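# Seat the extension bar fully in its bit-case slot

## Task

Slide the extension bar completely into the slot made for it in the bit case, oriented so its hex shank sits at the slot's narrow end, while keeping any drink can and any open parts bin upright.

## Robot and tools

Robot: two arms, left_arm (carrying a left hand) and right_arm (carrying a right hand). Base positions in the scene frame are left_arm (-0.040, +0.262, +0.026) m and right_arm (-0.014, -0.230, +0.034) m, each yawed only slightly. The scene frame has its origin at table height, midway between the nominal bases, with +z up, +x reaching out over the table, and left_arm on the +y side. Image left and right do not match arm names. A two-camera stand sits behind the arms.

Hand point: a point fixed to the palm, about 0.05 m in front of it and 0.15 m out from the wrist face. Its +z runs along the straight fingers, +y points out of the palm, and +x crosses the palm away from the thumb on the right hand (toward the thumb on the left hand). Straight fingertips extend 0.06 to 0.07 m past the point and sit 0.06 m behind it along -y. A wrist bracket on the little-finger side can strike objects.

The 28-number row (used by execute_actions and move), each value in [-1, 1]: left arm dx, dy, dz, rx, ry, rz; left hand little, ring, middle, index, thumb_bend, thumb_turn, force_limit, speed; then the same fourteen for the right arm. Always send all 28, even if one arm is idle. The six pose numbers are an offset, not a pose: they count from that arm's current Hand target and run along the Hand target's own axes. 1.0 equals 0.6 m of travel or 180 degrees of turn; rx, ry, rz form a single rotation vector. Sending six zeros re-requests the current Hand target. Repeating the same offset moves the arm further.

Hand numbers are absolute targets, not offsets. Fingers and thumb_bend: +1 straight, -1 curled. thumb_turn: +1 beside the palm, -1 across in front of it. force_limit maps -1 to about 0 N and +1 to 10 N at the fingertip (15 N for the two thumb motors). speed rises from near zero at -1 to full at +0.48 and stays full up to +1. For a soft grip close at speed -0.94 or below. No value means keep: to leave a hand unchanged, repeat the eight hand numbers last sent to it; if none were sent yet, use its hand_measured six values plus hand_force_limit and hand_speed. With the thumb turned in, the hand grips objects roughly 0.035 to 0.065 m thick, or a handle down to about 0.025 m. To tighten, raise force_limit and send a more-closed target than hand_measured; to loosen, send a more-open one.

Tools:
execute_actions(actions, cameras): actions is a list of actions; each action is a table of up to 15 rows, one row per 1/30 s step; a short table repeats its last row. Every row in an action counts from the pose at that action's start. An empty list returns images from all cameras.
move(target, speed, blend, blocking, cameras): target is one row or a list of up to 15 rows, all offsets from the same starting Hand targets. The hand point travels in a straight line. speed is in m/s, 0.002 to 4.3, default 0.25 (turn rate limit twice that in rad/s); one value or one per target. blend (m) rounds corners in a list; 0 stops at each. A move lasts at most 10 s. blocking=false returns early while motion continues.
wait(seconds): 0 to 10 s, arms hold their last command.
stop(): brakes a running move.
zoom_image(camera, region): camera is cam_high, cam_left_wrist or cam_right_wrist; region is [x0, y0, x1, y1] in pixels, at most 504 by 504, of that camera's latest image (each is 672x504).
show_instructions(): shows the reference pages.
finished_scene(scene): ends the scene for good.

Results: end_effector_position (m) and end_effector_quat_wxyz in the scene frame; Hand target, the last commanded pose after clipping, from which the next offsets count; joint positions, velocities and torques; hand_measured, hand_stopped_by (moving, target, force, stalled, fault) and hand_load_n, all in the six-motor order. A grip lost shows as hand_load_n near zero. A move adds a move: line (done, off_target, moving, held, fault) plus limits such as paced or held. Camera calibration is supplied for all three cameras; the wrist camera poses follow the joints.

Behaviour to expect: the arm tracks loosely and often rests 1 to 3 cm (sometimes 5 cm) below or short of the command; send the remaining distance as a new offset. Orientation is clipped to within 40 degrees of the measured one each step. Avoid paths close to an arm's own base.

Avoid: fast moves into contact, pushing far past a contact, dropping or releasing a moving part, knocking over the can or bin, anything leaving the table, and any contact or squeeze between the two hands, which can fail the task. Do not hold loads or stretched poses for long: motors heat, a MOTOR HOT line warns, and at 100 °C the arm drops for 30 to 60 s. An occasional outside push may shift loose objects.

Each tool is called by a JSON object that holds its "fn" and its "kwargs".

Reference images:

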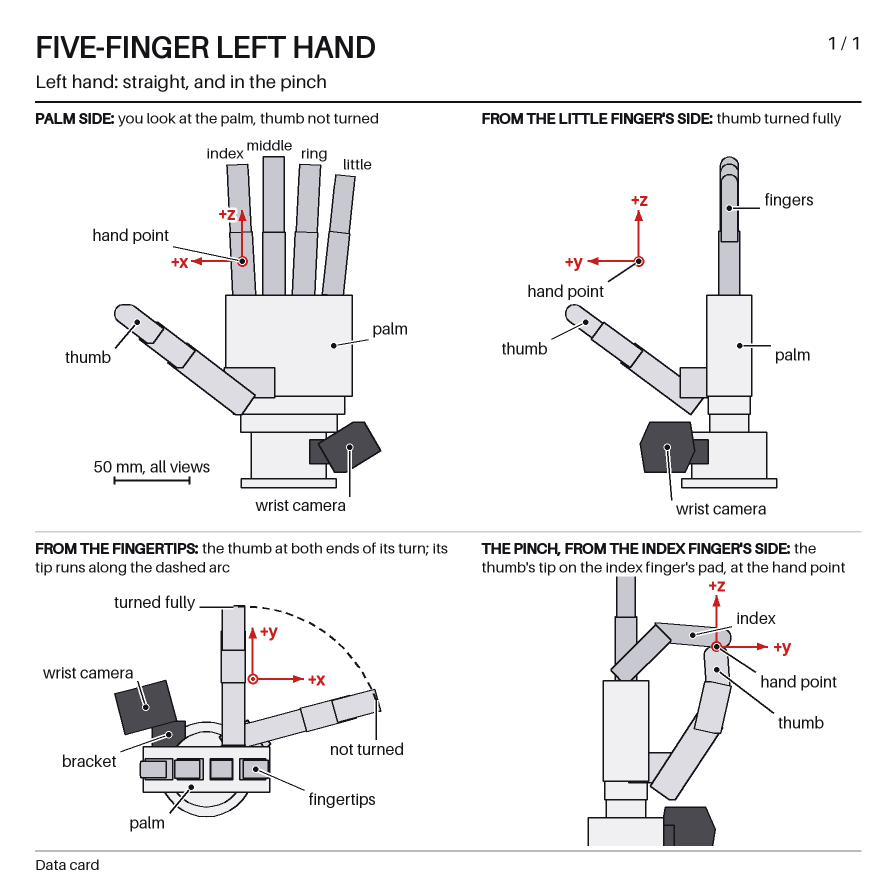

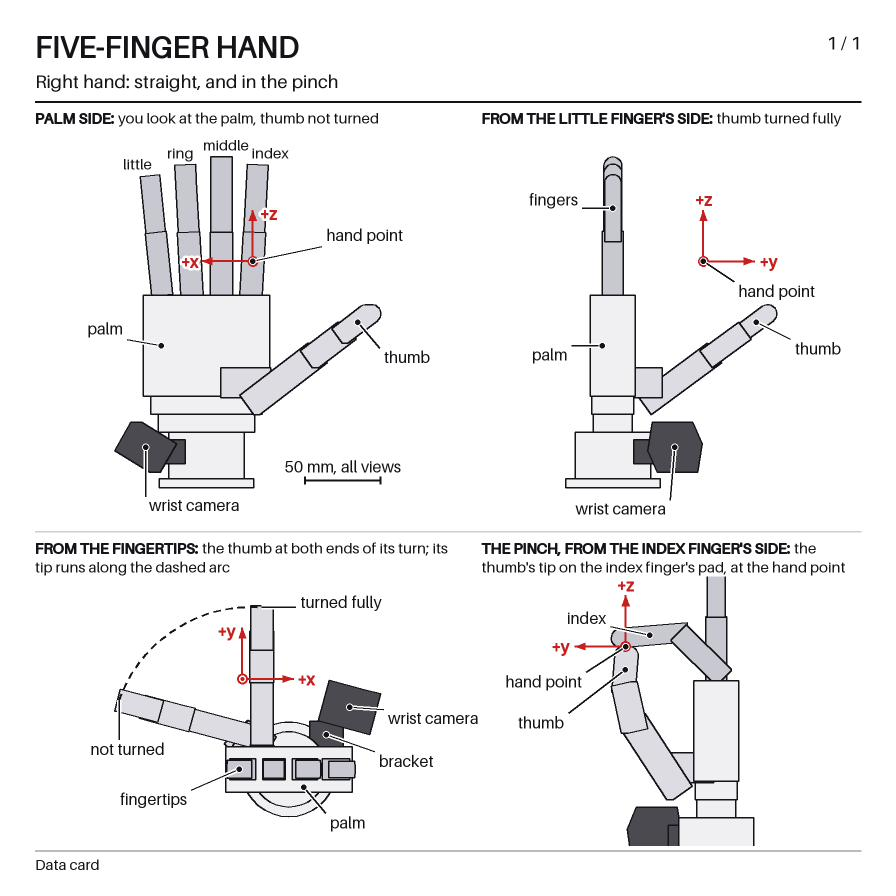

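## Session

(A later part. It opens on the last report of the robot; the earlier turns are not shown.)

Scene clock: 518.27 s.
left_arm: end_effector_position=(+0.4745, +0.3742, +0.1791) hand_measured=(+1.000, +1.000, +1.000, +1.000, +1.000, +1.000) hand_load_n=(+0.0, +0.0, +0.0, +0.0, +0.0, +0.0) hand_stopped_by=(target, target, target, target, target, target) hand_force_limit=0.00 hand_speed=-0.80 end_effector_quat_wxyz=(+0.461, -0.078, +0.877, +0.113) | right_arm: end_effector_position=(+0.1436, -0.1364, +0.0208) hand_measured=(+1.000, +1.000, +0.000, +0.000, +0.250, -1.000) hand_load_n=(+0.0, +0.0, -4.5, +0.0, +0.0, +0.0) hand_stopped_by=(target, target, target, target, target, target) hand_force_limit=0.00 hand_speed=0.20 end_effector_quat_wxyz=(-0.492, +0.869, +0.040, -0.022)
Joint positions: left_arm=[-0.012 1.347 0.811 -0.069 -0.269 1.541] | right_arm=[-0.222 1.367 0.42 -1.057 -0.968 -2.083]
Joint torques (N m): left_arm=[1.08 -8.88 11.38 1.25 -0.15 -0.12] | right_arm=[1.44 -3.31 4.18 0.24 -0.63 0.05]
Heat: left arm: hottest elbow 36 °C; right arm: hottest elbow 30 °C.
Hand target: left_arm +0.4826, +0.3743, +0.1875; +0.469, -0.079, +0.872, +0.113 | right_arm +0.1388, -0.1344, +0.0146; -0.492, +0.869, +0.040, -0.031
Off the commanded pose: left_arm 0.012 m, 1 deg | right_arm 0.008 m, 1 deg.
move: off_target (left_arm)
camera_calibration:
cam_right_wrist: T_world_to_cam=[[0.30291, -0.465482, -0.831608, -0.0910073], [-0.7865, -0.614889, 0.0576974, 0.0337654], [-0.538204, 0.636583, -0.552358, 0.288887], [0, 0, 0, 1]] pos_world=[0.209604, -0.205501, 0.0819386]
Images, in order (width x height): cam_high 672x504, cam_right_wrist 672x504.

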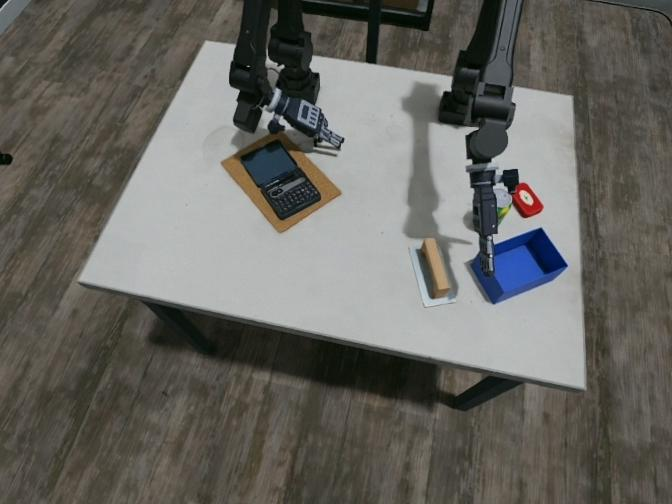

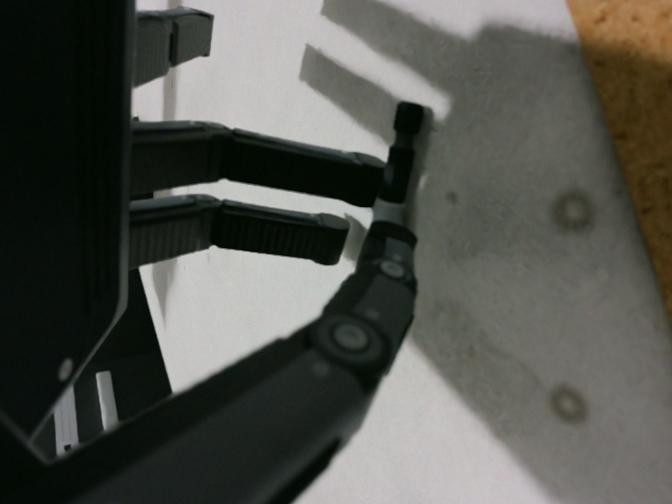

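{"fn": "move", "kwargs": {"target": [0,0,0,0,0,0,1,1,1,1,1,1,0,-0.8, -0.0052,-0.0235,-0.0108,0,0,0,1,1,0.35,0.1,0.25,-1,0,0.2], "speed": 0.05, "cameras": ["cam_right_wrist"]}}

Scene clock: 536.27 s.
left_arm: end_effector_position=(+0.4745, +0.3742, +0.1791) hand_measured=(+1.000, +1.000, +1.000, +1.000, +1.000, +1.000) hand_load_n=(+0.0, +0.0, +0.0, +0.0, +0.0, +0.0) hand_stopped_by=(target, target, target, target, target, target) hand_force_limit=0.00 hand_speed=-0.80 end_effector_quat_wxyz=(+0.461, -0.078, +0.877, +0.113) | right_arm: end_effector_position=(+0.1388, -0.1347, +0.0276) hand_measured=(+1.000, +1.000, +0.350, +0.100, +0.250, -1.000) hand_load_n=(+0.0, +0.0, +0.0, +0.0, +0.0, +0.0) hand_stopped_by=(target, target, target, target, target, target) hand_force_limit=0.00 hand_speed=0.20 end_effector_quat_wxyz=(-0.493, +0.869, +0.040, -0.026)
Joint positions: left_arm=[-0.012 1.347 0.811 -0.069 -0.269 1.541] | right_arm=[-0.217 1.336 0.419 -1.092 -0.968 -2.081]
Joint torques (N m): left_arm=[0.15 -10.05 11.28 1.22 -0.12 -0.15] | right_arm=[1.49 -6.01 4.83 -0.72 -0.71 0.12]
Heat: left arm: hottest elbow 36 °C; right arm: hottest elbow 30 °C.
Hand target: left_arm +0.4826, +0.3743, +0.1875; +0.469, -0.079, +0.872, +0.113 | right_arm +0.1357, -0.1330, +0.0300; -0.492, +0.869, +0.041, -0.031
Off the commanded pose: left_arm 0.012 m, 1 deg | right_arm 0.004 m, 1 deg.
move: off_target (left_arm)
camera_calibration:
cam_right_wrist: T_world_to_cam=[[0.298239, -0.463054, -0.834647, -0.0821457], [-0.783452, -0.618246, 0.063051, 0.0297276], [-0.545213, 0.635101, -0.547165, 0.289617], [0, 0, 0, 1]] pos_world=[0.205692, -0.203595, 0.0880315]
Images, in order (width x height): cam_right_wrist 672x504.

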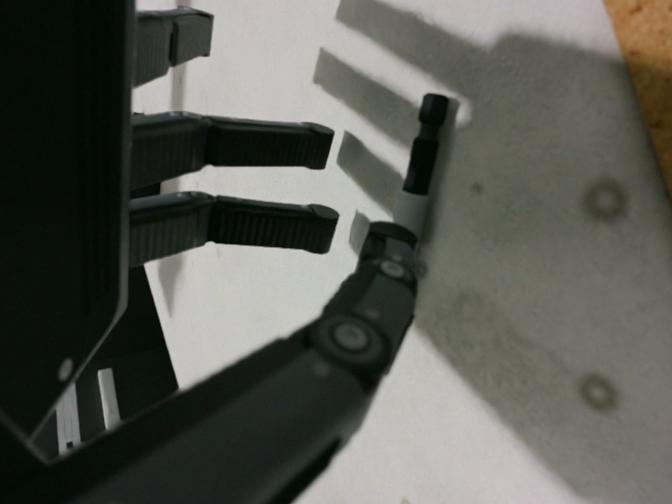

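{"fn": "move", "kwargs": {"target": [[0,0,0,0,0,0,1,1,1,1,1,1,0,-0.8, -0.0013,0.0178,0.0108,0,0,0,1,1,0.35,-0.05,0.25,-1,0,0.2],[0,0,0,0,0,0,1,1,1,1,1,1,0,-0.8, -0.0013,0.0178,0.0108,0,0,0,1,1,-0.12,-0.08,0.25,-1,-0.6,-0.5]], "speed": 0.05, "cameras": ["cam_right_wrist"]}}

{"fn": "zoom_image", "kwargs": {"camera": "cam_right_wrist", "region": [270, 80, 490, 300]}}

Scene clock: 559.57 s.
left_arm: end_effector_position=(+0.4745, +0.3742, +0.1791) hand_measured=(+1.000, +1.000, +1.000, +1.000, +1.000, +1.000) hand_load_n=(+0.0, +0.0, +0.0, +0.0, +0.0, +0.0) hand_stopped_by=(target, target, target, target, target, target) hand_force_limit=0.00 hand_speed=-0.80 end_effector_quat_wxyz=(+0.461, -0.078, +0.877, +0.113) | right_arm: end_effector_position=(+0.1393, -0.1344, +0.0213) hand_measured=(+1.000, +1.000, -0.120, -0.080, +0.250, -1.000) hand_load_n=(+0.0, +0.0, +0.5, +0.0, +0.0, +0.0) hand_stopped_by=(target, target, target, target, target, target) hand_force_limit=-0.60 hand_speed=-0.50 end_effector_quat_wxyz=(-0.492, +0.869, +0.043, -0.022)
Joint positions: left_arm=[-0.012 1.347 0.811 -0.069 -0.269 1.541] | right_arm=[-0.216 1.351 0.409 -1.057 -0.969 -2.081]
Joint torques (N m): left_arm=[0.32 -8.76 11.54 1.22 -0.15 -0.13] | right_arm=[1.32 -3.55 4.38 -0.03 -0.64 0.1]
Heat: left arm: hottest elbow 36 °C; right arm: hottest elbow 30 °C.
Hand target: left_arm +0.4826, +0.3743, +0.1875; +0.469, -0.079, +0.872, +0.113 | right_arm +0.1346, -0.1331, +0.0176; -0.492, +0.869, +0.041, -0.031
Off the commanded pose: left_arm 0.012 m, 1 deg | right_arm 0.006 m, 1 deg.
move: off_target (left_arm)
camera_calibration:
cam_right_wrist: T_world_to_cam=[[0.308306, -0.463595, -0.830679, -0.0889385], [-0.783437, -0.619058, 0.0547188, 0.0307638], [-0.539606, 0.633914, -0.554057, 0.28554], [0, 0, 0, 1]] pos_world=[0.205601, -0.203195, 0.0826429]
Images, in order (width x height): cam_right_wrist 672x504.

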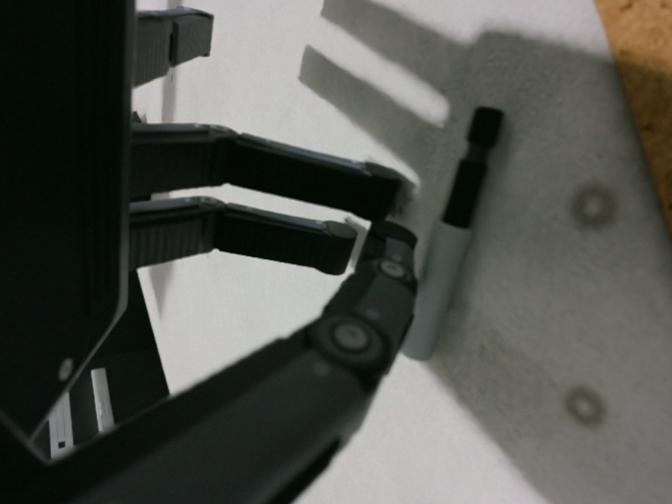

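Scaled by 2.291 from the camera's 672x504 image, which has a finer 960x720 frame.

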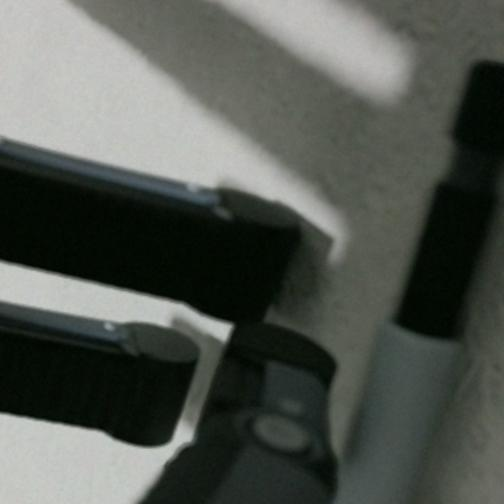

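{"fn": "move", "kwargs": {"target": [[0,0,0,0,0,0,1,1,1,1,1,1,0,-0.8, -0.0006,-0.0357,-0.0214,0,0,0,1,1,1,1,0.25,-1,0,0.2],[0,0,0,0,0,0,1,1,1,1,1,1,0,-0.8, 0.0558,-0.0505,0.002,0,0,0,1,1,1,1,0.25,-1,0,0.2],[0,0,0,0,0,0,1,1,1,1,1,1,0,-0.8, 0.0565,-0.0055,0.0288,0,0,0,1,1,1,1,0.25,-1,0,0.2],[0,0,0,0,0,0,1,1,1,1,1,1,0,-0.8, 0.0527,0.0055,0.0107,0,0,0,1,1,1,1,0.25,-1,0,0.2],[0,0,0,0,0,0,1,1,1,1,1,1,0,-0.8, 0.0555,-0.0013,0.02,0,0,0,1,1,1,1,0.25,-1,0,0.2],[0,0,0,0,0,0,1,1,1,1,1,1,0,-0.8, 0.034,-0.0572,-0.019,0,0,0,1,1,1,1,0.25,-1,0,0.2]], "speed": [0.08,0.1,0.08,0.04,0.05,0.1], "cameras": ["cam_right_wrist"]}}

Scene clock: 588.00 s.
left_arm: end_effector_position=(+0.4745, +0.3742, +0.1791) hand_measured=(+1.000, +1.000, +1.000, +1.000, +1.000, +1.000) hand_load_n=(+0.0, +0.0, +0.0, +0.0, +0.0, +0.0) hand_stopped_by=(target, target, target, target, target, target) hand_force_limit=0.00 hand_speed=-0.80 end_effector_quat_wxyz=(+0.461, -0.078, +0.877, +0.113) | right_arm: end_effector_position=(+0.1435, -0.1198, +0.0470) hand_measured=(+1.000, +1.000, +1.000, +1.000, +0.250, -1.000) hand_load_n=(+0.0, +0.0, -0.5, +0.0, +0.0, +0.0) hand_stopped_by=(target, target, target, target, target, target) hand_force_limit=0.00 hand_speed=0.20 end_effector_quat_wxyz=(-0.494, +0.867, +0.034, -0.045)
Joint positions: left_arm=[-0.012 1.347 0.811 -0.069 -0.269 1.541] | right_arm=[-0.137 1.285 0.452 -1.114 -0.994 -1.96]
Joint torques (N m): left_arm=[0.56 -10.11 11.14 1.17 -0.12 -0.11] | right_arm=[0.09 -6.12 7.3 -0.66 -0.68 0.03]
Heat: left arm: hottest elbow 36 °C; right arm: hottest elbow 30 °C.
Hand target: left_arm +0.4826, +0.3743, +0.1875; +0.469, -0.079, +0.872, +0.113 | right_arm +0.1548, -0.1231, +0.0526; -0.492, +0.869, +0.041, -0.031
Off the commanded pose: left_arm 0.012 m, 1 deg | right_arm 0.013 m, 2 deg.
move: off_target (left_arm, right_arm)
camera_calibration:
cam_right_wrist: T_world_to_cam=[[0.269509, -0.458834, -0.846662, -0.0552246], [-0.775318, -0.624859, 0.0918329, 0.0380701], [-0.571181, 0.631682, -0.524147, 0.295614], [0, 0, 0, 1]] pos_world=[0.213249, -0.188284, 0.104693]
Images, in order (width x height): cam_right_wrist 672x504.

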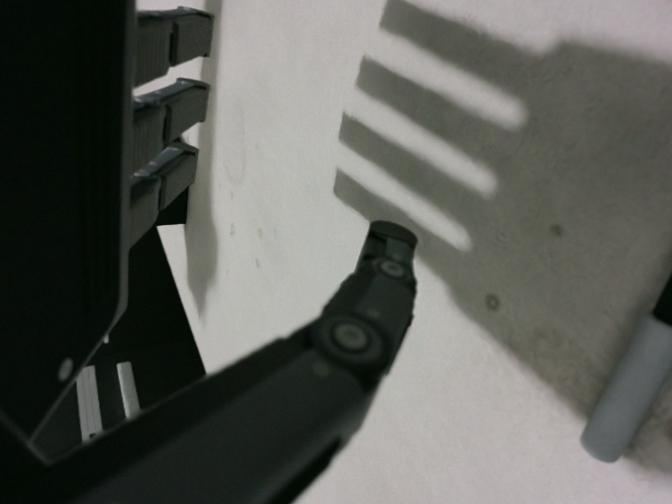

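{"fn": "move", "kwargs": {"target": [0,0,0,0,0,0,1,1,1,1,1,1,0,-0.8, -0.0228,-0.0305,-0.1658,-0.3267,0.0349,0.0525,1,1,1,1,1,1,0,0.2], "cameras": ["cam_right_wrist","cam_high"]}}

Scene clock: 628.27 s.
left_arm: end_effector_position=(+0.4745, +0.3742, +0.1791) hand_measured=(+1.000, +1.000, +1.000, +1.000, +1.000, +1.000) hand_load_n=(+0.0, +0.0, +0.0, +0.0, +0.0, +0.0) hand_stopped_by=(target, target, target, target, target, target) hand_force_limit=0.00 hand_speed=-0.80 end_effector_quat_wxyz=(+0.461, -0.078, +0.877, +0.113) | right_arm: end_effector_position=(+0.1359, -0.2078, +0.1062) hand_measured=(+1.000, +1.000, +1.000, +1.000, +1.000, +1.000) hand_load_n=(+0.0, +0.0, +0.0, +0.0, +0.0, +0.0) hand_stopped_by=(target, target, target, target, target, target) hand_force_limit=0.00 hand_speed=0.20 end_effector_quat_wxyz=(+0.004, +0.999, -0.043, -0.012)
Joint positions: left_arm=[-0.012 1.347 0.811 -0.069 -0.269 1.541] | right_arm=[0.37 0.935 0.569 -1.229 -0.003 -1.082]
Joint torques (N m): left_arm=[0.62 -9.64 11.41 1.26 -0.15 -0.13] | right_arm=[1.55 -1.85 12.03 -0.13 0.03 0.11]
Heat: left arm: hottest elbow 37 °C; right arm: hottest elbow 30 °C.
Hand target: left_arm +0.4826, +0.3743, +0.1875; +0.469, -0.079, +0.872, +0.113 | right_arm +0.1498, -0.2000, +0.1196; +0.000, +0.999, -0.044, +0.000
Off the commanded pose: left_arm 0.012 m, 1 deg | right_arm 0.021 m, 1 deg.
move: off_target (left_arm, right_arm)
camera_calibration:
cam_right_wrist: T_world_to_cam=[[0.172909, -0.984927, -0.00469783, -0.228954], [-0.844207, -0.150658, 0.514409, 0.0347591], [-0.507363, -0.0849799, -0.857532, 0.255658], [0, 0, 0, 1]] pos_world=[0.198644, -0.19854, 0.200279]
Images, in order (width x height): cam_high 672x504, cam_right_wrist 672x504.

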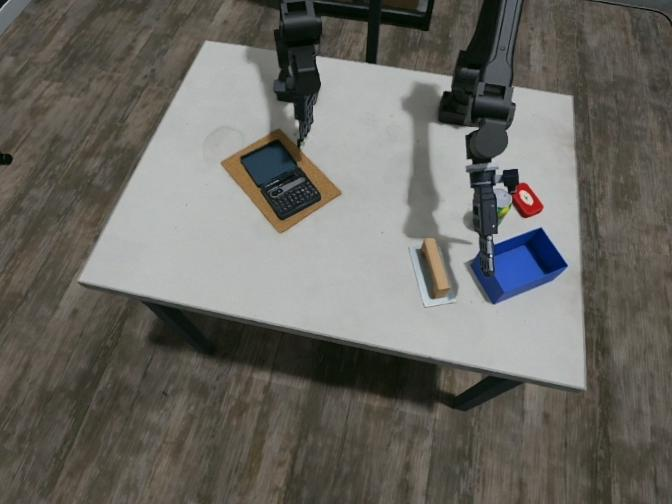

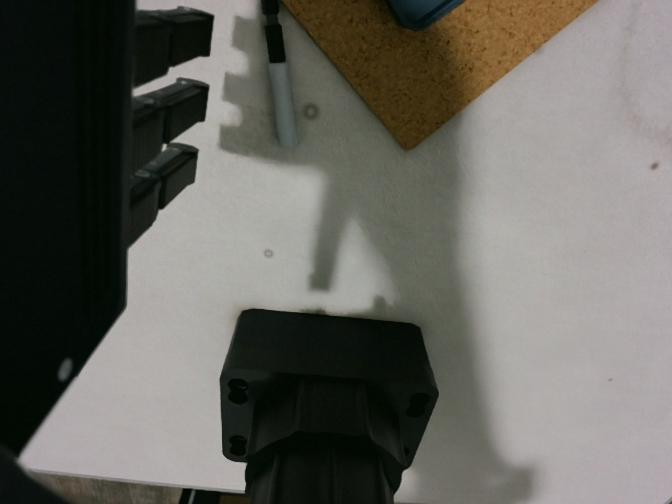

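{"fn": "move", "kwargs": {"target": [0,0,0,0,0,0,1,1,1,1,1,1,0,-0.8, -0.0005,0.1288,0.0067,0,0,0.0444,1,1,1,1,1,1,0,0.2], "cameras": ["cam_right_wrist"]}}

Scene clock: 646.23 s.
left_arm: end_effector_position=(+0.4745, +0.3742, +0.1791) hand_measured=(+1.000, +1.000, +1.000, +1.000, +1.000, +1.000) hand_load_n=(+0.0, +0.0, +0.0, +0.0, +0.0, +0.0) hand_stopped_by=(target, target, target, target, target, target) hand_force_limit=0.00 hand_speed=-0.80 end_effector_quat_wxyz=(+0.461, -0.078, +0.877, +0.113) | right_arm: end_effector_position=(+0.1416, -0.2754, +0.1127) hand_measured=(+1.000, +1.000, +1.000, +1.000, +1.000, +1.000) hand_load_n=(+0.0, +0.0, +0.0, +0.0, +0.0, +0.0) hand_stopped_by=(target, target, target, target, target, target) hand_force_limit=0.00 hand_speed=0.20 end_effector_quat_wxyz=(+0.001, +0.993, -0.114, +0.000)
Joint positions: left_arm=[-0.012 1.347 0.811 -0.069 -0.269 1.541] | right_arm=[0.001 0.893 0.569 -1.248 0.002 -1.309]
Joint torques (N m): left_arm=[-0.38 -9.05 11.4 1.4 -0.1 -0.11] | right_arm=[0.09 -2.61 9.17 -0.02 -0.12 -0.01]
Heat: left arm: hottest elbow 37 °C; right arm: hottest elbow 31 °C.
Hand target: left_arm +0.4826, +0.3743, +0.1875; +0.469, -0.079, +0.872, +0.113 | right_arm +0.1427, -0.2769, +0.1156; +0.000, +0.994, -0.113, +0.000
Off the commanded pose: left_arm 0.012 m, 1 deg | right_arm 0.003 m, 0 deg.
move: off_target (left_arm)
camera_calibration:
cam_right_wrist: T_world_to_cam=[[0.0323848, -0.999461, -0.00533494, -0.280605], [-0.868753, -0.030788, 0.494288, 0.0648072], [-0.494186, -0.0113727, -0.869282, 0.278085], [0, 0, 0, 1]] pos_world=[0.202815, -0.275296, 0.208204]
Images, in order (width x height): cam_right_wrist 672x504.

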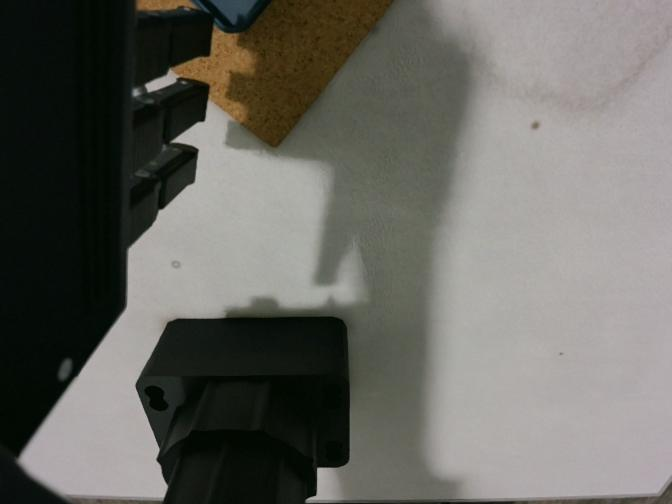

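{"fn": "move", "kwargs": {"target": [[0,0,0,0,0,0,1,1,1,1,1,1,0,-0.8, -0.0257,-0.0145,0.02,0,0,0,-1,-1,1,1,1,1,0,0.2],[0,0,0,0,0,0,1,1,1,1,1,1,0,-0.8, -0.0257,-0.0145,0.0617,0,0,0,-1,-1,1,1,1,1,0,0.2],[0,0,0,0,0,0,1,1,1,1,1,1,0,-0.8, -0.0257,-0.1062,0.0617,0,0,0,-1,-1,1,1,1,1,0,0.2]], "speed": [0.15,0.08,0.05], "cameras": ["cam_right_wrist","cam_high"]}}

{"fn": "zoom_image", "kwargs": {"camera": "cam_high", "region": [270, 80, 370, 180]}}

Scene clock: 673.00 s.
left_arm: end_effector_position=(+0.4745, +0.3742, +0.1791) hand_measured=(+1.000, +1.000, +1.000, +1.000, +1.000, +1.000) hand_load_n=(+0.0, +0.0, +0.0, +0.0, +0.0, +0.0) hand_stopped_by=(target, target, target, target, target, target) hand_force_limit=0.00 hand_speed=-0.80 end_effector_quat_wxyz=(+0.461, -0.078, +0.877, +0.113) | right_arm: end_effector_position=(+0.1415, -0.2752, +0.1126) hand_measured=(-1.000, -1.000, +1.000, +1.000, +1.000, +1.000) hand_load_n=(+0.0, +0.0, +0.0, +0.0, +0.0, +0.0) hand_stopped_by=(target, target, target, target, target, target) hand_force_limit=0.00 hand_speed=0.20 end_effector_quat_wxyz=(+0.001, +0.994, -0.113, -0.001)
Joint positions: left_arm=[-0.012 1.347 0.811 -0.069 -0.269 1.541] | right_arm=[0.002 0.893 0.568 -1.248 0.001 -1.309]
Joint torques (N m): left_arm=[0.21 -9.23 11.4 1.2 -0.14 -0.11] | right_arm=[0.79 -2.61 8.58 0.23 -0.03 0.05]
Heat: left arm: hottest elbow 37 °C; right arm: hottest elbow 32 °C.
Hand target: left_arm +0.4826, +0.3743, +0.1875; +0.469, -0.079, +0.872, +0.113 | right_arm +0.1416, -0.2753, +0.1127; +0.001, +0.994, -0.114, +0.000 (not the last commanded pose)
Off the commanded pose: left_arm 0.012 m, 1 deg | right_arm 0.072 m, 0 deg.
move: held (right_arm; a check stopped the path), off_target (left_arm); path passed 0 of 3 targets; limits=held
pose unreachable (right arm): on one or more control steps of this call, first in action 0 (counted from 0), this arm could not follow its commanded pose, so it was not sent that pose on those steps. It may still have moved: this result reports where it is.
cause: moving toward the commanded pose would bring two parts of the arm too close to each other (joints 2 (shoulder) to 6 (wrist roll) lie between them).
camera_calibration:
cam_right_wrist: T_world_to_cam=[[0.0335266, -0.999421, -0.00575934, -0.280533], [-0.868528, -0.0319859, 0.494608, 0.0643346], [-0.494506, -0.0115803, -0.869097, 0.27792], [0, 0, 0, 1]] pos_world=[0.202715, -0.275095, 0.208103]
Images, in order (width x height): cam_high 672x504, cam_right_wrist 672x504.

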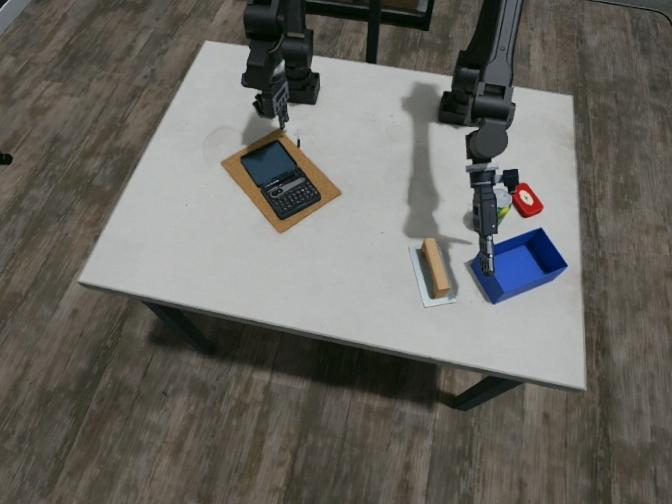

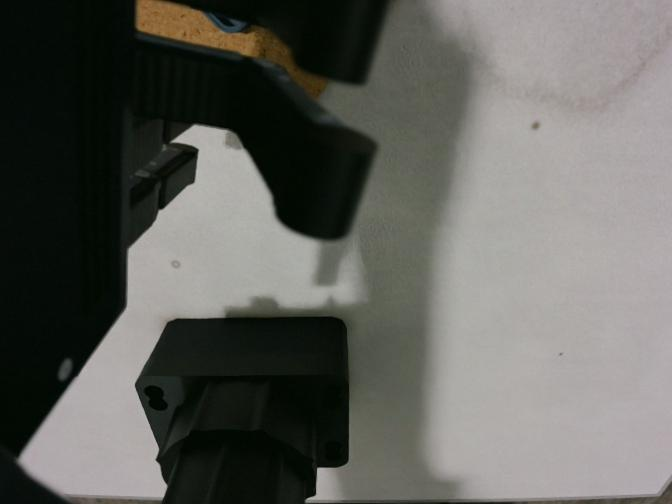

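Scaled by 5.040 from the camera's 672x504 image, which has a finer 960x720 frame.

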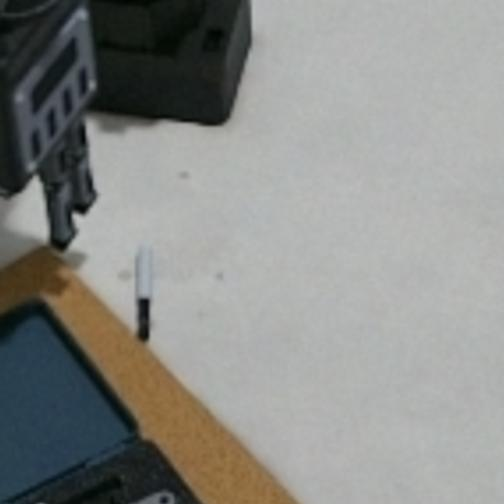

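{"fn": "move", "kwargs": {"target": [[0.0183,-0.3052,-0.2937,0.17,0.14,-0.1,1,1,0.35,0.1,0.25,-1,0,0.2, 0.189,0.238,-0.245,0,0,0,1,1,1,1,1,1,0,0.2],[0.4117,-0.7495,-0.6073,0.3472,0.2761,-0.195,1,1,0.35,0.1,0.25,-1,0,0.2, 0.189,0.238,-0.245,0,0,0,1,1,1,1,1,1,0,0.2]], "speed": 0.3, "blend": [0.05,0], "cameras": ["cam_high","cam_left_wrist"]}}

Scene clock: 733.77 s.
left_arm: end_effector_position=(+0.1693, -0.1633, +0.1286) hand_measured=(+1.000, +1.000, +0.350, +0.100, +0.250, -1.000) hand_load_n=(+0.0, -0.5, +0.0, +0.0, +0.0, +0.0) hand_stopped_by=(target, target, target, target, target, target) hand_force_limit=0.00 hand_speed=0.20 end_effector_quat_wxyz=(+0.073, -0.107, +0.849, -0.513) | right_arm: end_effector_position=(+0.2091, -0.4309, +0.2468) hand_measured=(+1.000, +1.000, +1.000, +1.000, +1.000, +1.000) hand_load_n=(-0.5, +0.0, +0.0, +0.0, +0.0, +0.0) hand_stopped_by=(target, target, target, target, target, target) hand_force_limit=0.00 hand_speed=0.20 end_effector_quat_wxyz=(-0.002, +0.993, -0.114, -0.011)
Joint positions: left_arm=[-0.966 1.268 0.622 0.137 0.314 0.187] | right_arm=[-0.54 1.153 1.09 -1.529 0.005 -1.85]
Joint torques (N m): left_arm=[-0.21 -7.53 8.53 1.91 0.15 -0.32] | right_arm=[0.03 -5.3 12.78 -0.08 -0.11 -0.02]
Heat: left arm: hottest elbow 37 °C; right arm: hottest elbow 32 °C.
Hand target: left_arm +0.1653, -0.1651, +0.1210; +0.067, -0.112, +0.850, -0.511 | right_arm +0.2200, -0.4398, +0.2598; +0.001, +0.994, -0.114, +0.000
Off the commanded pose: left_arm 0.009 m, 1 deg | right_arm 0.019 m, 1 deg.
move: off_target (right_arm)
camera_calibration:
cam_left_wrist: T_world_to_cam=[[-0.130906, -0.53826, 0.83255, -0.163949], [-0.965365, 0.260379, 0.0165515, 0.210037], [-0.225687, -0.801548, -0.553703, 0.0959893], [0, 0, 0, 1]] pos_world=[0.202964, -0.0659962, 0.186169]
Images, in order (width x height): cam_high 672x504, cam_left_wrist 672x504.

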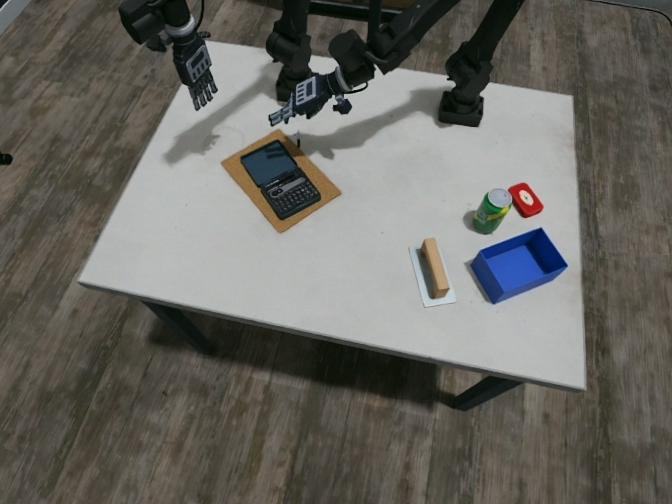

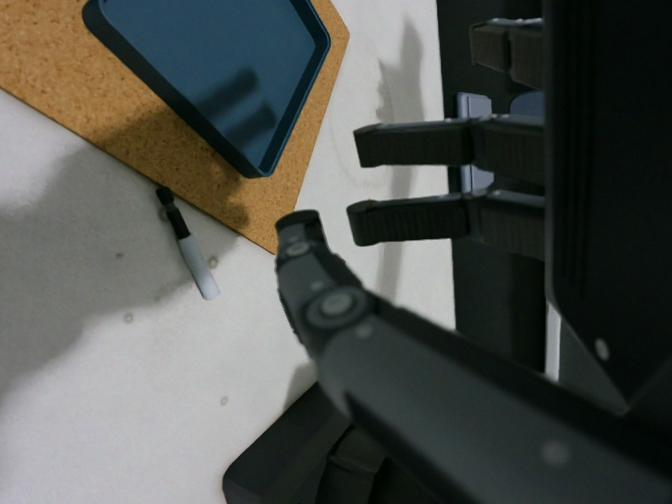

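{"fn": "move", "kwargs": {"target": [0.046,0.102,0.1027,0,0,0,1,1,-0.08,-0.05,0.2,-1,0,0.2, 0,0,0,0,0,0,1,1,1,1,1,1,0,0.2], "speed": 0.12, "cameras": ["cam_left_wrist"]}}

{"fn": "zoom_image", "kwargs": {"camera": "cam_left_wrist", "region": [180, 100, 430, 320]}}

Scene clock: 779.00 s.
left_arm: end_effector_position=(+0.1490, -0.1957, +0.0437) hand_measured=(+1.000, +1.000, -0.080, -0.050, +0.200, -1.000) hand_load_n=(+0.0, +0.0, +0.0, +0.0, +0.0, +0.0) hand_stopped_by=(target, target, target, target, target, target) hand_force_limit=0.00 hand_speed=0.20 end_effector_quat_wxyz=(+0.072, -0.108, +0.850, -0.511) | right_arm: end_effector_position=(+0.2091, -0.4309, +0.2468) hand_measured=(+1.000, +1.000, +1.000, +1.000, +1.000, +1.000) hand_load_n=(+0.0, +0.0, +0.0, +0.0, +0.0, +0.0) hand_stopped_by=(target, target, target, target, target, target) hand_force_limit=0.00 hand_speed=0.20 end_effector_quat_wxyz=(-0.002, +0.993, -0.114, -0.011)
Joint positions: left_arm=[-1.064 1.539 0.574 0.464 0.229 0.138] | right_arm=[-0.54 1.153 1.09 -1.529 0.005 -1.85]
Joint torques (N m): left_arm=[-0.38 -9 6.75 1.87 0.11 -0.35] | right_arm=[0.09 -5.13 12.81 -0.12 -0.11 -0.03]
Heat: left arm: hottest elbow 37 °C; right arm: hottest elbow 36 °C.
Hand target: left_arm +0.1453, -0.1971, +0.0380; +0.067, -0.112, +0.850, -0.511 | right_arm +0.2200, -0.4398, +0.2598; +0.001, +0.994, -0.114, +0.000
Off the commanded pose: left_arm 0.007 m, 1 deg | right_arm 0.019 m, 1 deg.
move: off_target (right_arm)
camera_calibration:
cam_left_wrist: T_world_to_cam=[[-0.129157, -0.540622, 0.831292, -0.114117], [-0.965051, 0.261297, 0.0199931, 0.200204], [-0.228023, -0.799657, -0.555477, 0.0192726], [0, 0, 0, 1]] pos_world=[0.182863, -0.0985956, 0.101567]
Images, in order (width x height): cam_left_wrist 672x504.

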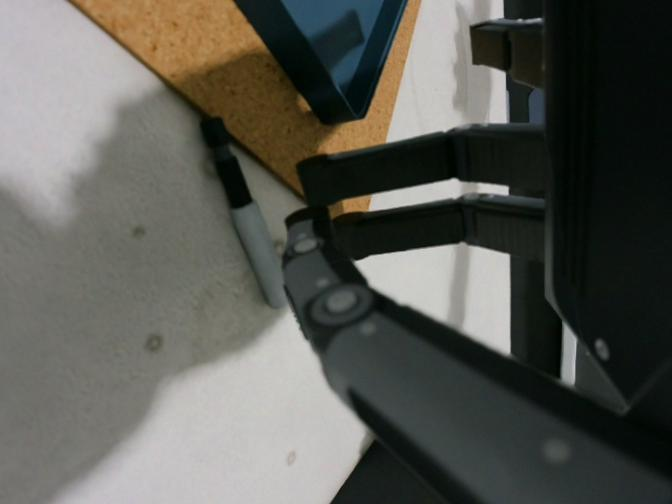

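Scaled by 2.016 from the camera's 672x504 image, which has a finer 960x720 frame.

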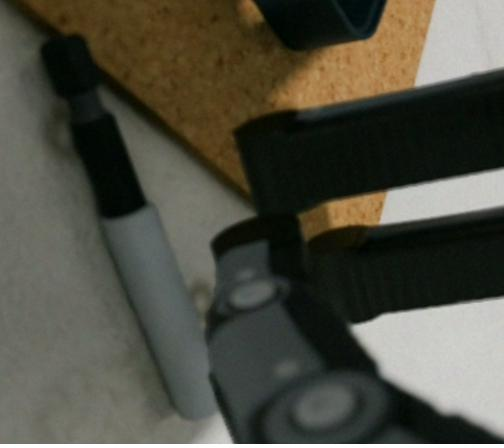

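{"fn": "move", "kwargs": {"target": [0,0.0445,0.0177,0,0,0,1,1,-0.08,-0.05,0.2,-1,0,0.2, 0,0,0,0,0,0,1,1,1,1,1,1,0,0.2], "speed": 0.04, "cameras": ["cam_left_wrist"]}}

{"fn": "zoom_image", "kwargs": {"camera": "cam_left_wrist", "region": [180, 80, 430, 300]}}

Scene clock: 792.23 s.
left_arm: end_effector_position=(+0.1483, -0.1959, +0.0250) hand_measured=(+1.000, +1.000, -0.080, -0.050, +0.200, -1.000) hand_load_n=(+0.0, -0.5, -4.0, +0.0, +0.0, +0.0) hand_stopped_by=(target, target, target, target, target, target) hand_force_limit=0.00 hand_speed=0.20 end_effector_quat_wxyz=(+0.074, -0.107, +0.844, -0.520) | right_arm: end_effector_position=(+0.2091, -0.4309, +0.2468) hand_measured=(+1.000, +1.000, +1.000, +1.000, +1.000, +1.000) hand_load_n=(+0.0, +0.0, +0.0, +0.0, +0.0, +0.0) hand_stopped_by=(target, target, target, target, target, target) hand_force_limit=0.00 hand_speed=0.20 end_effector_quat_wxyz=(-0.002, +0.993, -0.114, -0.011)
Joint positions: left_arm=[-1.064 1.606 0.551 0.578 0.232 0.133] | right_arm=[-0.54 1.153 1.09 -1.529 0.005 -1.85]
Joint torques (N m): left_arm=[0.38 -7.77 6.15 1.78 0.09 -0.23] | right_arm=[0.15 -5.25 12.78 -0.08 -0.11 -0.02]
Heat: left arm: hottest elbow 36 °C; right arm: hottest elbow 37 °C.
Hand target: left_arm +0.1444, -0.1941, +0.0094; +0.067, -0.112, +0.850, -0.511 | right_arm +0.2200, -0.4398, +0.2598; +0.001, +0.994, -0.114, +0.000
Off the commanded pose: left_arm 0.016 m, 2 deg | right_arm 0.019 m, 1 deg.
move: off_target (left_arm, right_arm)
camera_calibration:
cam_left_wrist: T_world_to_cam=[[-0.134192, -0.523577, 0.841344, -0.0949061], [-0.965156, 0.261526, 0.00881047, 0.20025], [-0.224646, -0.810846, -0.540428, 0.00548375], [0, 0, 0, 1]] pos_world=[0.181768, -0.0976146, 0.081048]
Images, in order (width x height): cam_left_wrist 672x504.

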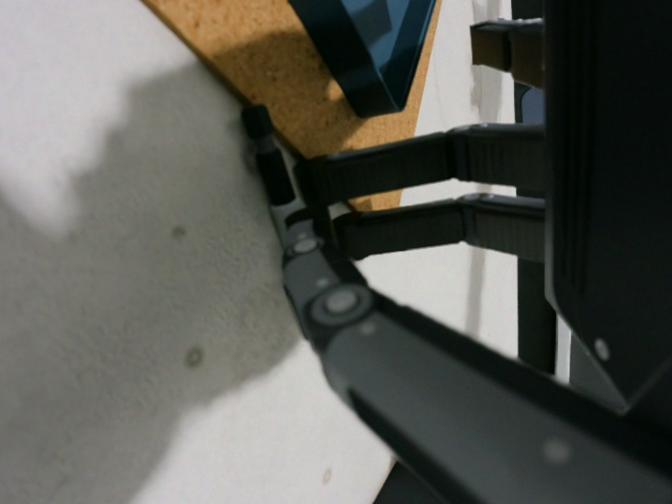

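Scaled by 2.016 from the camera's 672x504 image, which has a finer 960x720 frame.

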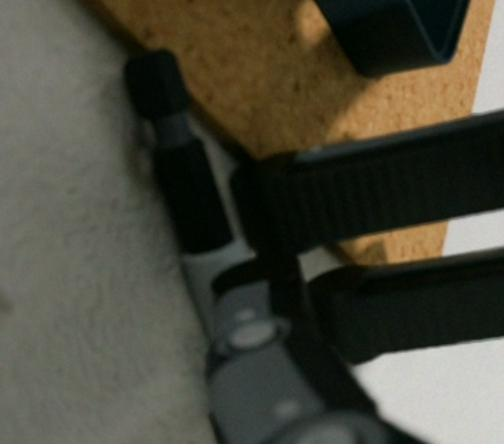

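{"fn": "move", "kwargs": {"target": [0,-0.0147,-0.0078,0,0,0,1,1,-0.08,-0.05,0.2,-1,0,0.2, 0,0,0,0,0,0,1,1,1,1,1,1,0,0.2], "speed": 0.04, "cameras": ["cam_left_wrist","cam_high"]}}

{"fn": "zoom_image", "kwargs": {"camera": "cam_high", "region": [250, 90, 350, 170]}}

{"fn": "zoom_image", "kwargs": {"camera": "cam_left_wrist", "region": [200, 80, 380, 260]}}

Scene clock: 845.90 s.
left_arm: end_effector_position=(+0.1481, -0.1956, +0.0250) hand_measured=(+1.000, +1.000, -0.080, -0.050, +0.200, -1.000) hand_load_n=(+0.0, +0.0, -2.5, +0.0, +0.0, +0.0) hand_stopped_by=(target, target, target, target, target, target) hand_force_limit=0.00 hand_speed=0.20 end_effector_quat_wxyz=(+0.073, -0.107, +0.844, -0.520) | right_arm: end_effector_position=(+0.2091, -0.4309, +0.2468) hand_measured=(+1.000, +1.000, +1.000, +1.000, +1.000, +1.000) hand_load_n=(+0.0, +0.0, +0.0, +0.0, +0.0, +0.0) hand_stopped_by=(target, target, target, target, target, target) hand_force_limit=0.00 hand_speed=0.20 end_effector_quat_wxyz=(-0.002, +0.993, -0.114, -0.011)
Joint positions: left_arm=[-1.064 1.605 0.551 0.574 0.232 0.133] | right_arm=[-0.54 1.153 1.09 -1.529 0.005 -1.85]
Joint torques (N m): left_arm=[0.03 -9.88 6.34 0.87 0.1 -0.23] | right_arm=[0.21 -5.19 12.78 -0.13 -0.11 -0.04]
Heat: left arm: hottest elbow 34 °C; right arm: hottest elbow 38 °C.
Hand target: left_arm +0.1444, -0.1941, +0.0194; +0.067, -0.112, +0.850, -0.511 | right_arm +0.2200, -0.4398, +0.2598; +0.001, +0.994, -0.114, +0.000
Off the commanded pose: left_arm 0.007 m, 1 deg | right_arm 0.019 m, 1 deg.
move: off_target (right_arm)
camera_calibration:
cam_left_wrist: T_world_to_cam=[[-0.132991, -0.524898, 0.840711, -0.0951934], [-0.9652, 0.261304, 0.0104613, 0.19995], [-0.225172, -0.810063, -0.541383, 0.00592779], [0, 0, 0, 1]] pos_world=[0.181667, -0.0974127, 0.0811476]
Images, in order (width x height): cam_high 672x504, cam_left_wrist 672x504.

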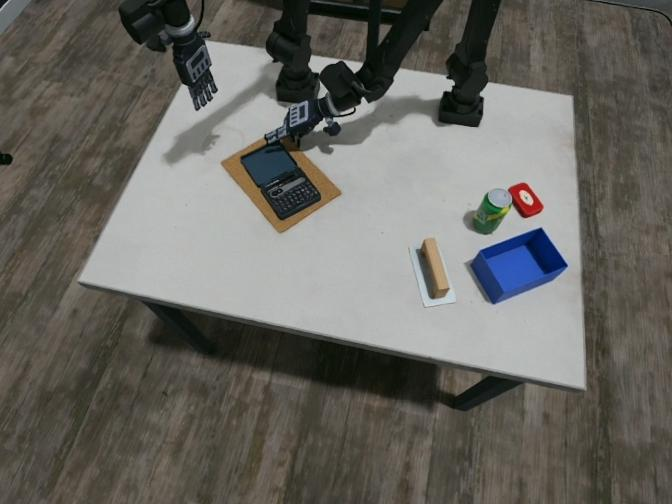

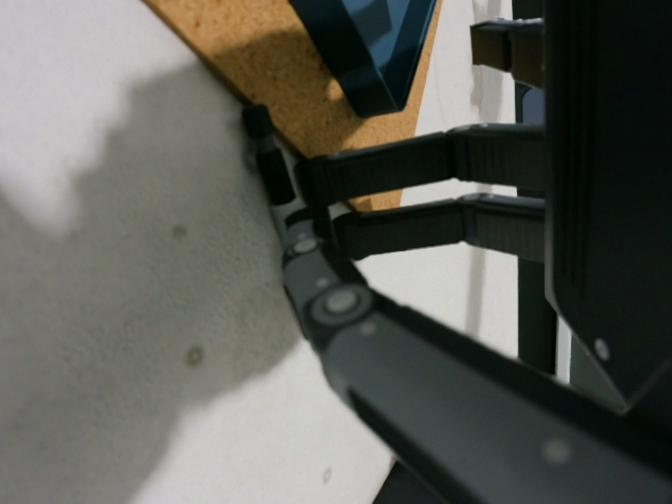

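Scaled by 5.040 from the camera's 672x504 image, which has a finer 960x720 frame.

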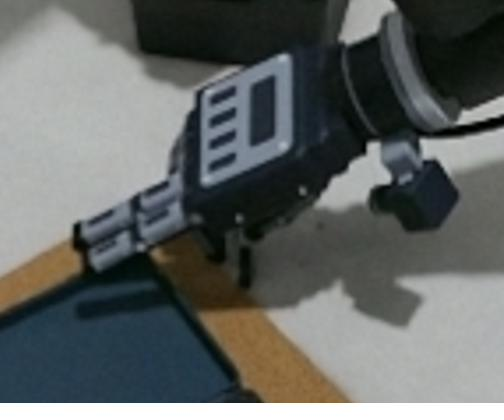

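Scaled by 2.800 from the camera's 672x504 image, which has a finer 960x720 frame.

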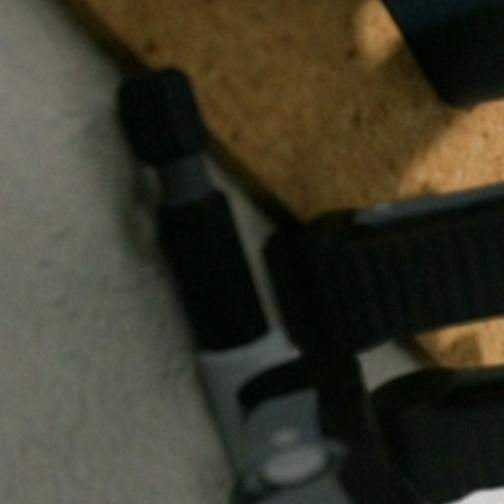

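{"fn": "move", "kwargs": {"target": [[0.0022,-0.0195,-0.0012,0,0,0,1,1,-0.08,-0.05,0.2,-1,0,0.2, 0,0,0,0,0,0,1,1,1,1,1,1,0,0.2],[0.0022,0.0115,0.0153,0,0,0,1,1,-0.08,-0.05,0.2,-1,0,0.2, 0,0,0,0,0,0,1,1,1,1,1,1,0,0.2]], "speed": 0.04, "cameras": ["cam_left_wrist"]}}

{"fn": "zoom_image", "kwargs": {"camera": "cam_left_wrist", "region": [200, 80, 380, 260]}}

Scene clock: 874.80 s.
left_arm: end_effector_position=(+0.1474, -0.1965, +0.0249) hand_measured=(+1.000, +1.000, -0.080, -0.050, +0.200, -1.000) hand_load_n=(+0.0, +0.0, -7.0, +0.0, +0.0, +0.0) hand_stopped_by=(target, target, target, target, target, target) hand_force_limit=0.00 hand_speed=0.20 end_effector_quat_wxyz=(+0.073, -0.109, +0.844, -0.520) | right_arm: end_effector_position=(+0.2091, -0.4309, +0.2468) hand_measured=(+1.000, +1.000, +1.000, +1.000, +1.000, +1.000) hand_load_n=(+0.0, +0.0, +0.0, +0.0, +0.0, +0.0) hand_stopped_by=(target, target, target, target, target, target) hand_force_limit=0.00 hand_speed=0.20 end_effector_quat_wxyz=(-0.002, +0.993, -0.114, -0.011)
Joint positions: left_arm=[-1.067 1.606 0.551 0.577 0.226 0.128] | right_arm=[-0.54 1.153 1.09 -1.529 0.005 -1.85]
Joint torques (N m): left_arm=[-0.26 -6.53 7.08 1.89 0.05 -0.24] | right_arm=[0.26 -5.19 12.78 -0.12 -0.11 -0.02]
Heat: left arm: hottest shoulder 33 °C; right arm: hottest elbow 38 °C.
Hand target: left_arm +0.1445, -0.1991, +0.0091; +0.067, -0.112, +0.850, -0.511 | right_arm +0.2200, -0.4398, +0.2598; +0.001, +0.994, -0.114, +0.000
Off the commanded pose: left_arm 0.016 m, 1 deg | right_arm 0.019 m, 1 deg.
move: off_target (left_arm, right_arm)
camera_calibration:
cam_left_wrist: T_world_to_cam=[[-0.129684, -0.524254, 0.841629, -0.0959903], [-0.966131, 0.257785, 0.0117065, 0.198859], [-0.223096, -0.811606, -0.539929, 0.004411], [0, 0, 0, 1]] pos_world=[0.180659, -0.0980061, 0.0808419]
Images, in order (width x height): cam_left_wrist 672x504.

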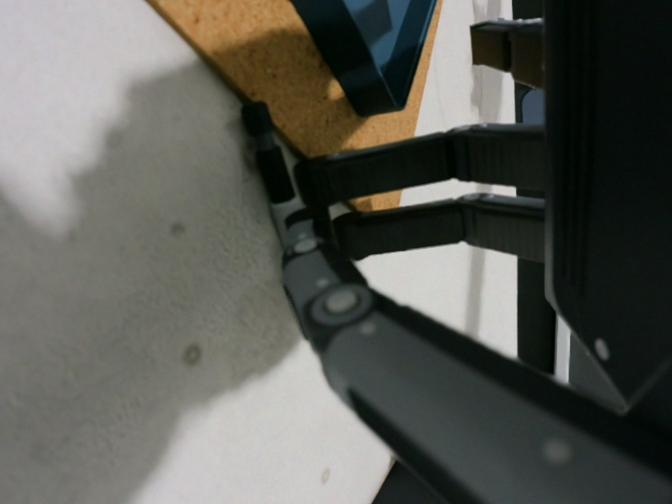

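Scaled by 2.800 from the camera's 672x504 image, which has a finer 960x720 frame.

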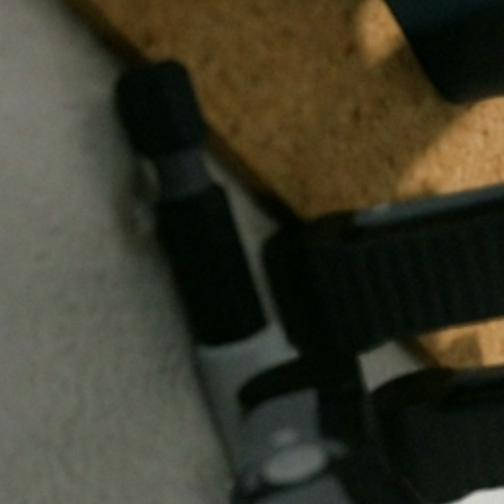

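{"fn": "move", "kwargs": {"target": [[-0.0018,-0.0292,-0.0232,0,0,0,1,1,0.03,0.0,0.2,-1,0,0.2, 0,0,0,0,0,0,1,1,1,1,1,1,0,0.2],[-0.0018,0.0018,-0.0067,0,0,0,1,1,0.03,0.0,0.2,-1,0,0.2, 0,0,0,0,0,0,1,1,1,1,1,1,0,0.2]], "speed": 0.04, "cameras": ["cam_left_wrist"]}}

{"fn": "zoom_image", "kwargs": {"camera": "cam_left_wrist", "region": [200, 80, 380, 260]}}

Scene clock: 902.27 s.
left_arm: end_effector_position=(+0.1445, -0.1918, +0.0262) hand_measured=(+1.000, +1.000, +0.028, +0.000, +0.200, -1.000) hand_load_n=(+0.0, +0.0, -11.0, +0.0, +0.0, +0.0) hand_stopped_by=(target, target, target, target, target, target) hand_force_limit=0.00 hand_speed=0.20 end_effector_quat_wxyz=(+0.072, -0.109, +0.845, -0.519) | right_arm: end_effector_position=(+0.2091, -0.4309, +0.2468) hand_measured=(+1.000, +1.000, +1.000, +1.000, +1.000, +1.000) hand_load_n=(+0.0, +0.0, +0.0, +0.0, +0.0, +0.0) hand_stopped_by=(target, target, target, target, target, target) hand_force_limit=0.00 hand_speed=0.20 end_effector_quat_wxyz=(-0.002, +0.993, -0.114, -0.011)
Joint positions: left_arm=[-1.067 1.59 0.539 0.57 0.228 0.127] | right_arm=[-0.54 1.153 1.09 -1.529 0.005 -1.85]
Joint torques (N m): left_arm=[-0.38 -5.95 7.24 2.04 0.18 -0.15] | right_arm=[0.15 -5.13 12.79 -0.09 -0.11 -0.02]
Heat: left arm: hottest elbow 33 °C; right arm: hottest elbow 39 °C.
Hand target: left_arm +0.1443, -0.1949, +0.0099; +0.067, -0.112, +0.850, -0.511 | right_arm +0.2200, -0.4398, +0.2598; +0.001, +0.994, -0.114, +0.000
Off the commanded pose: left_arm 0.017 m, 1 deg | right_arm 0.019 m, 1 deg.
move: off_target (left_arm, right_arm)
camera_calibration:
cam_left_wrist: T_world_to_cam=[[-0.127877, -0.526151, 0.840721, -0.0957062], [-0.965812, 0.258806, 0.015066, 0.194956], [-0.225511, -0.810052, -0.541258, 0.00889532], [0, 0, 0, 1]] pos_world=[0.178058, -0.0936061, 0.0823397]
Images, in order (width x height): cam_left_wrist 672x504.

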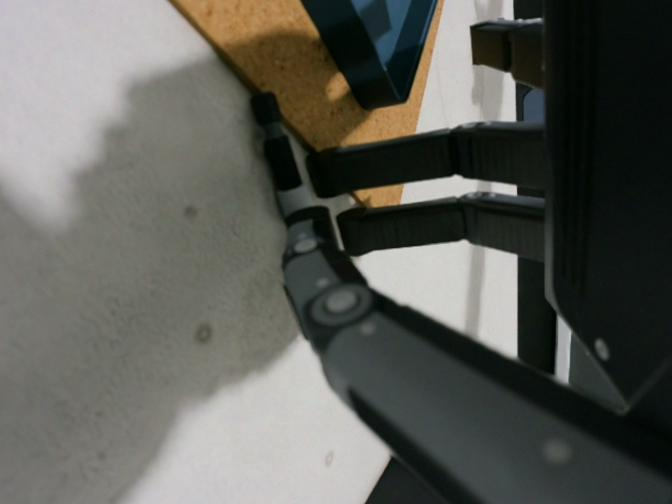

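Scaled by 2.800 from the camera's 672x504 image, which has a finer 960x720 frame.

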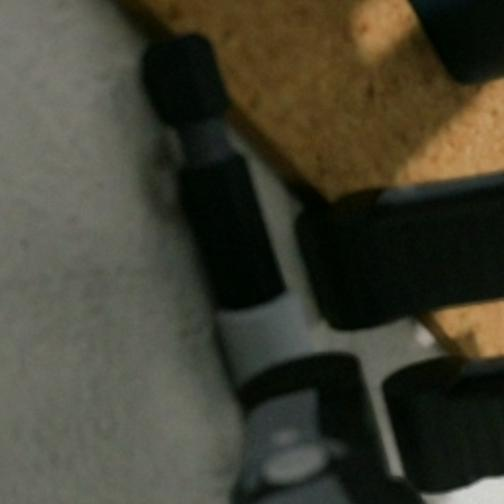

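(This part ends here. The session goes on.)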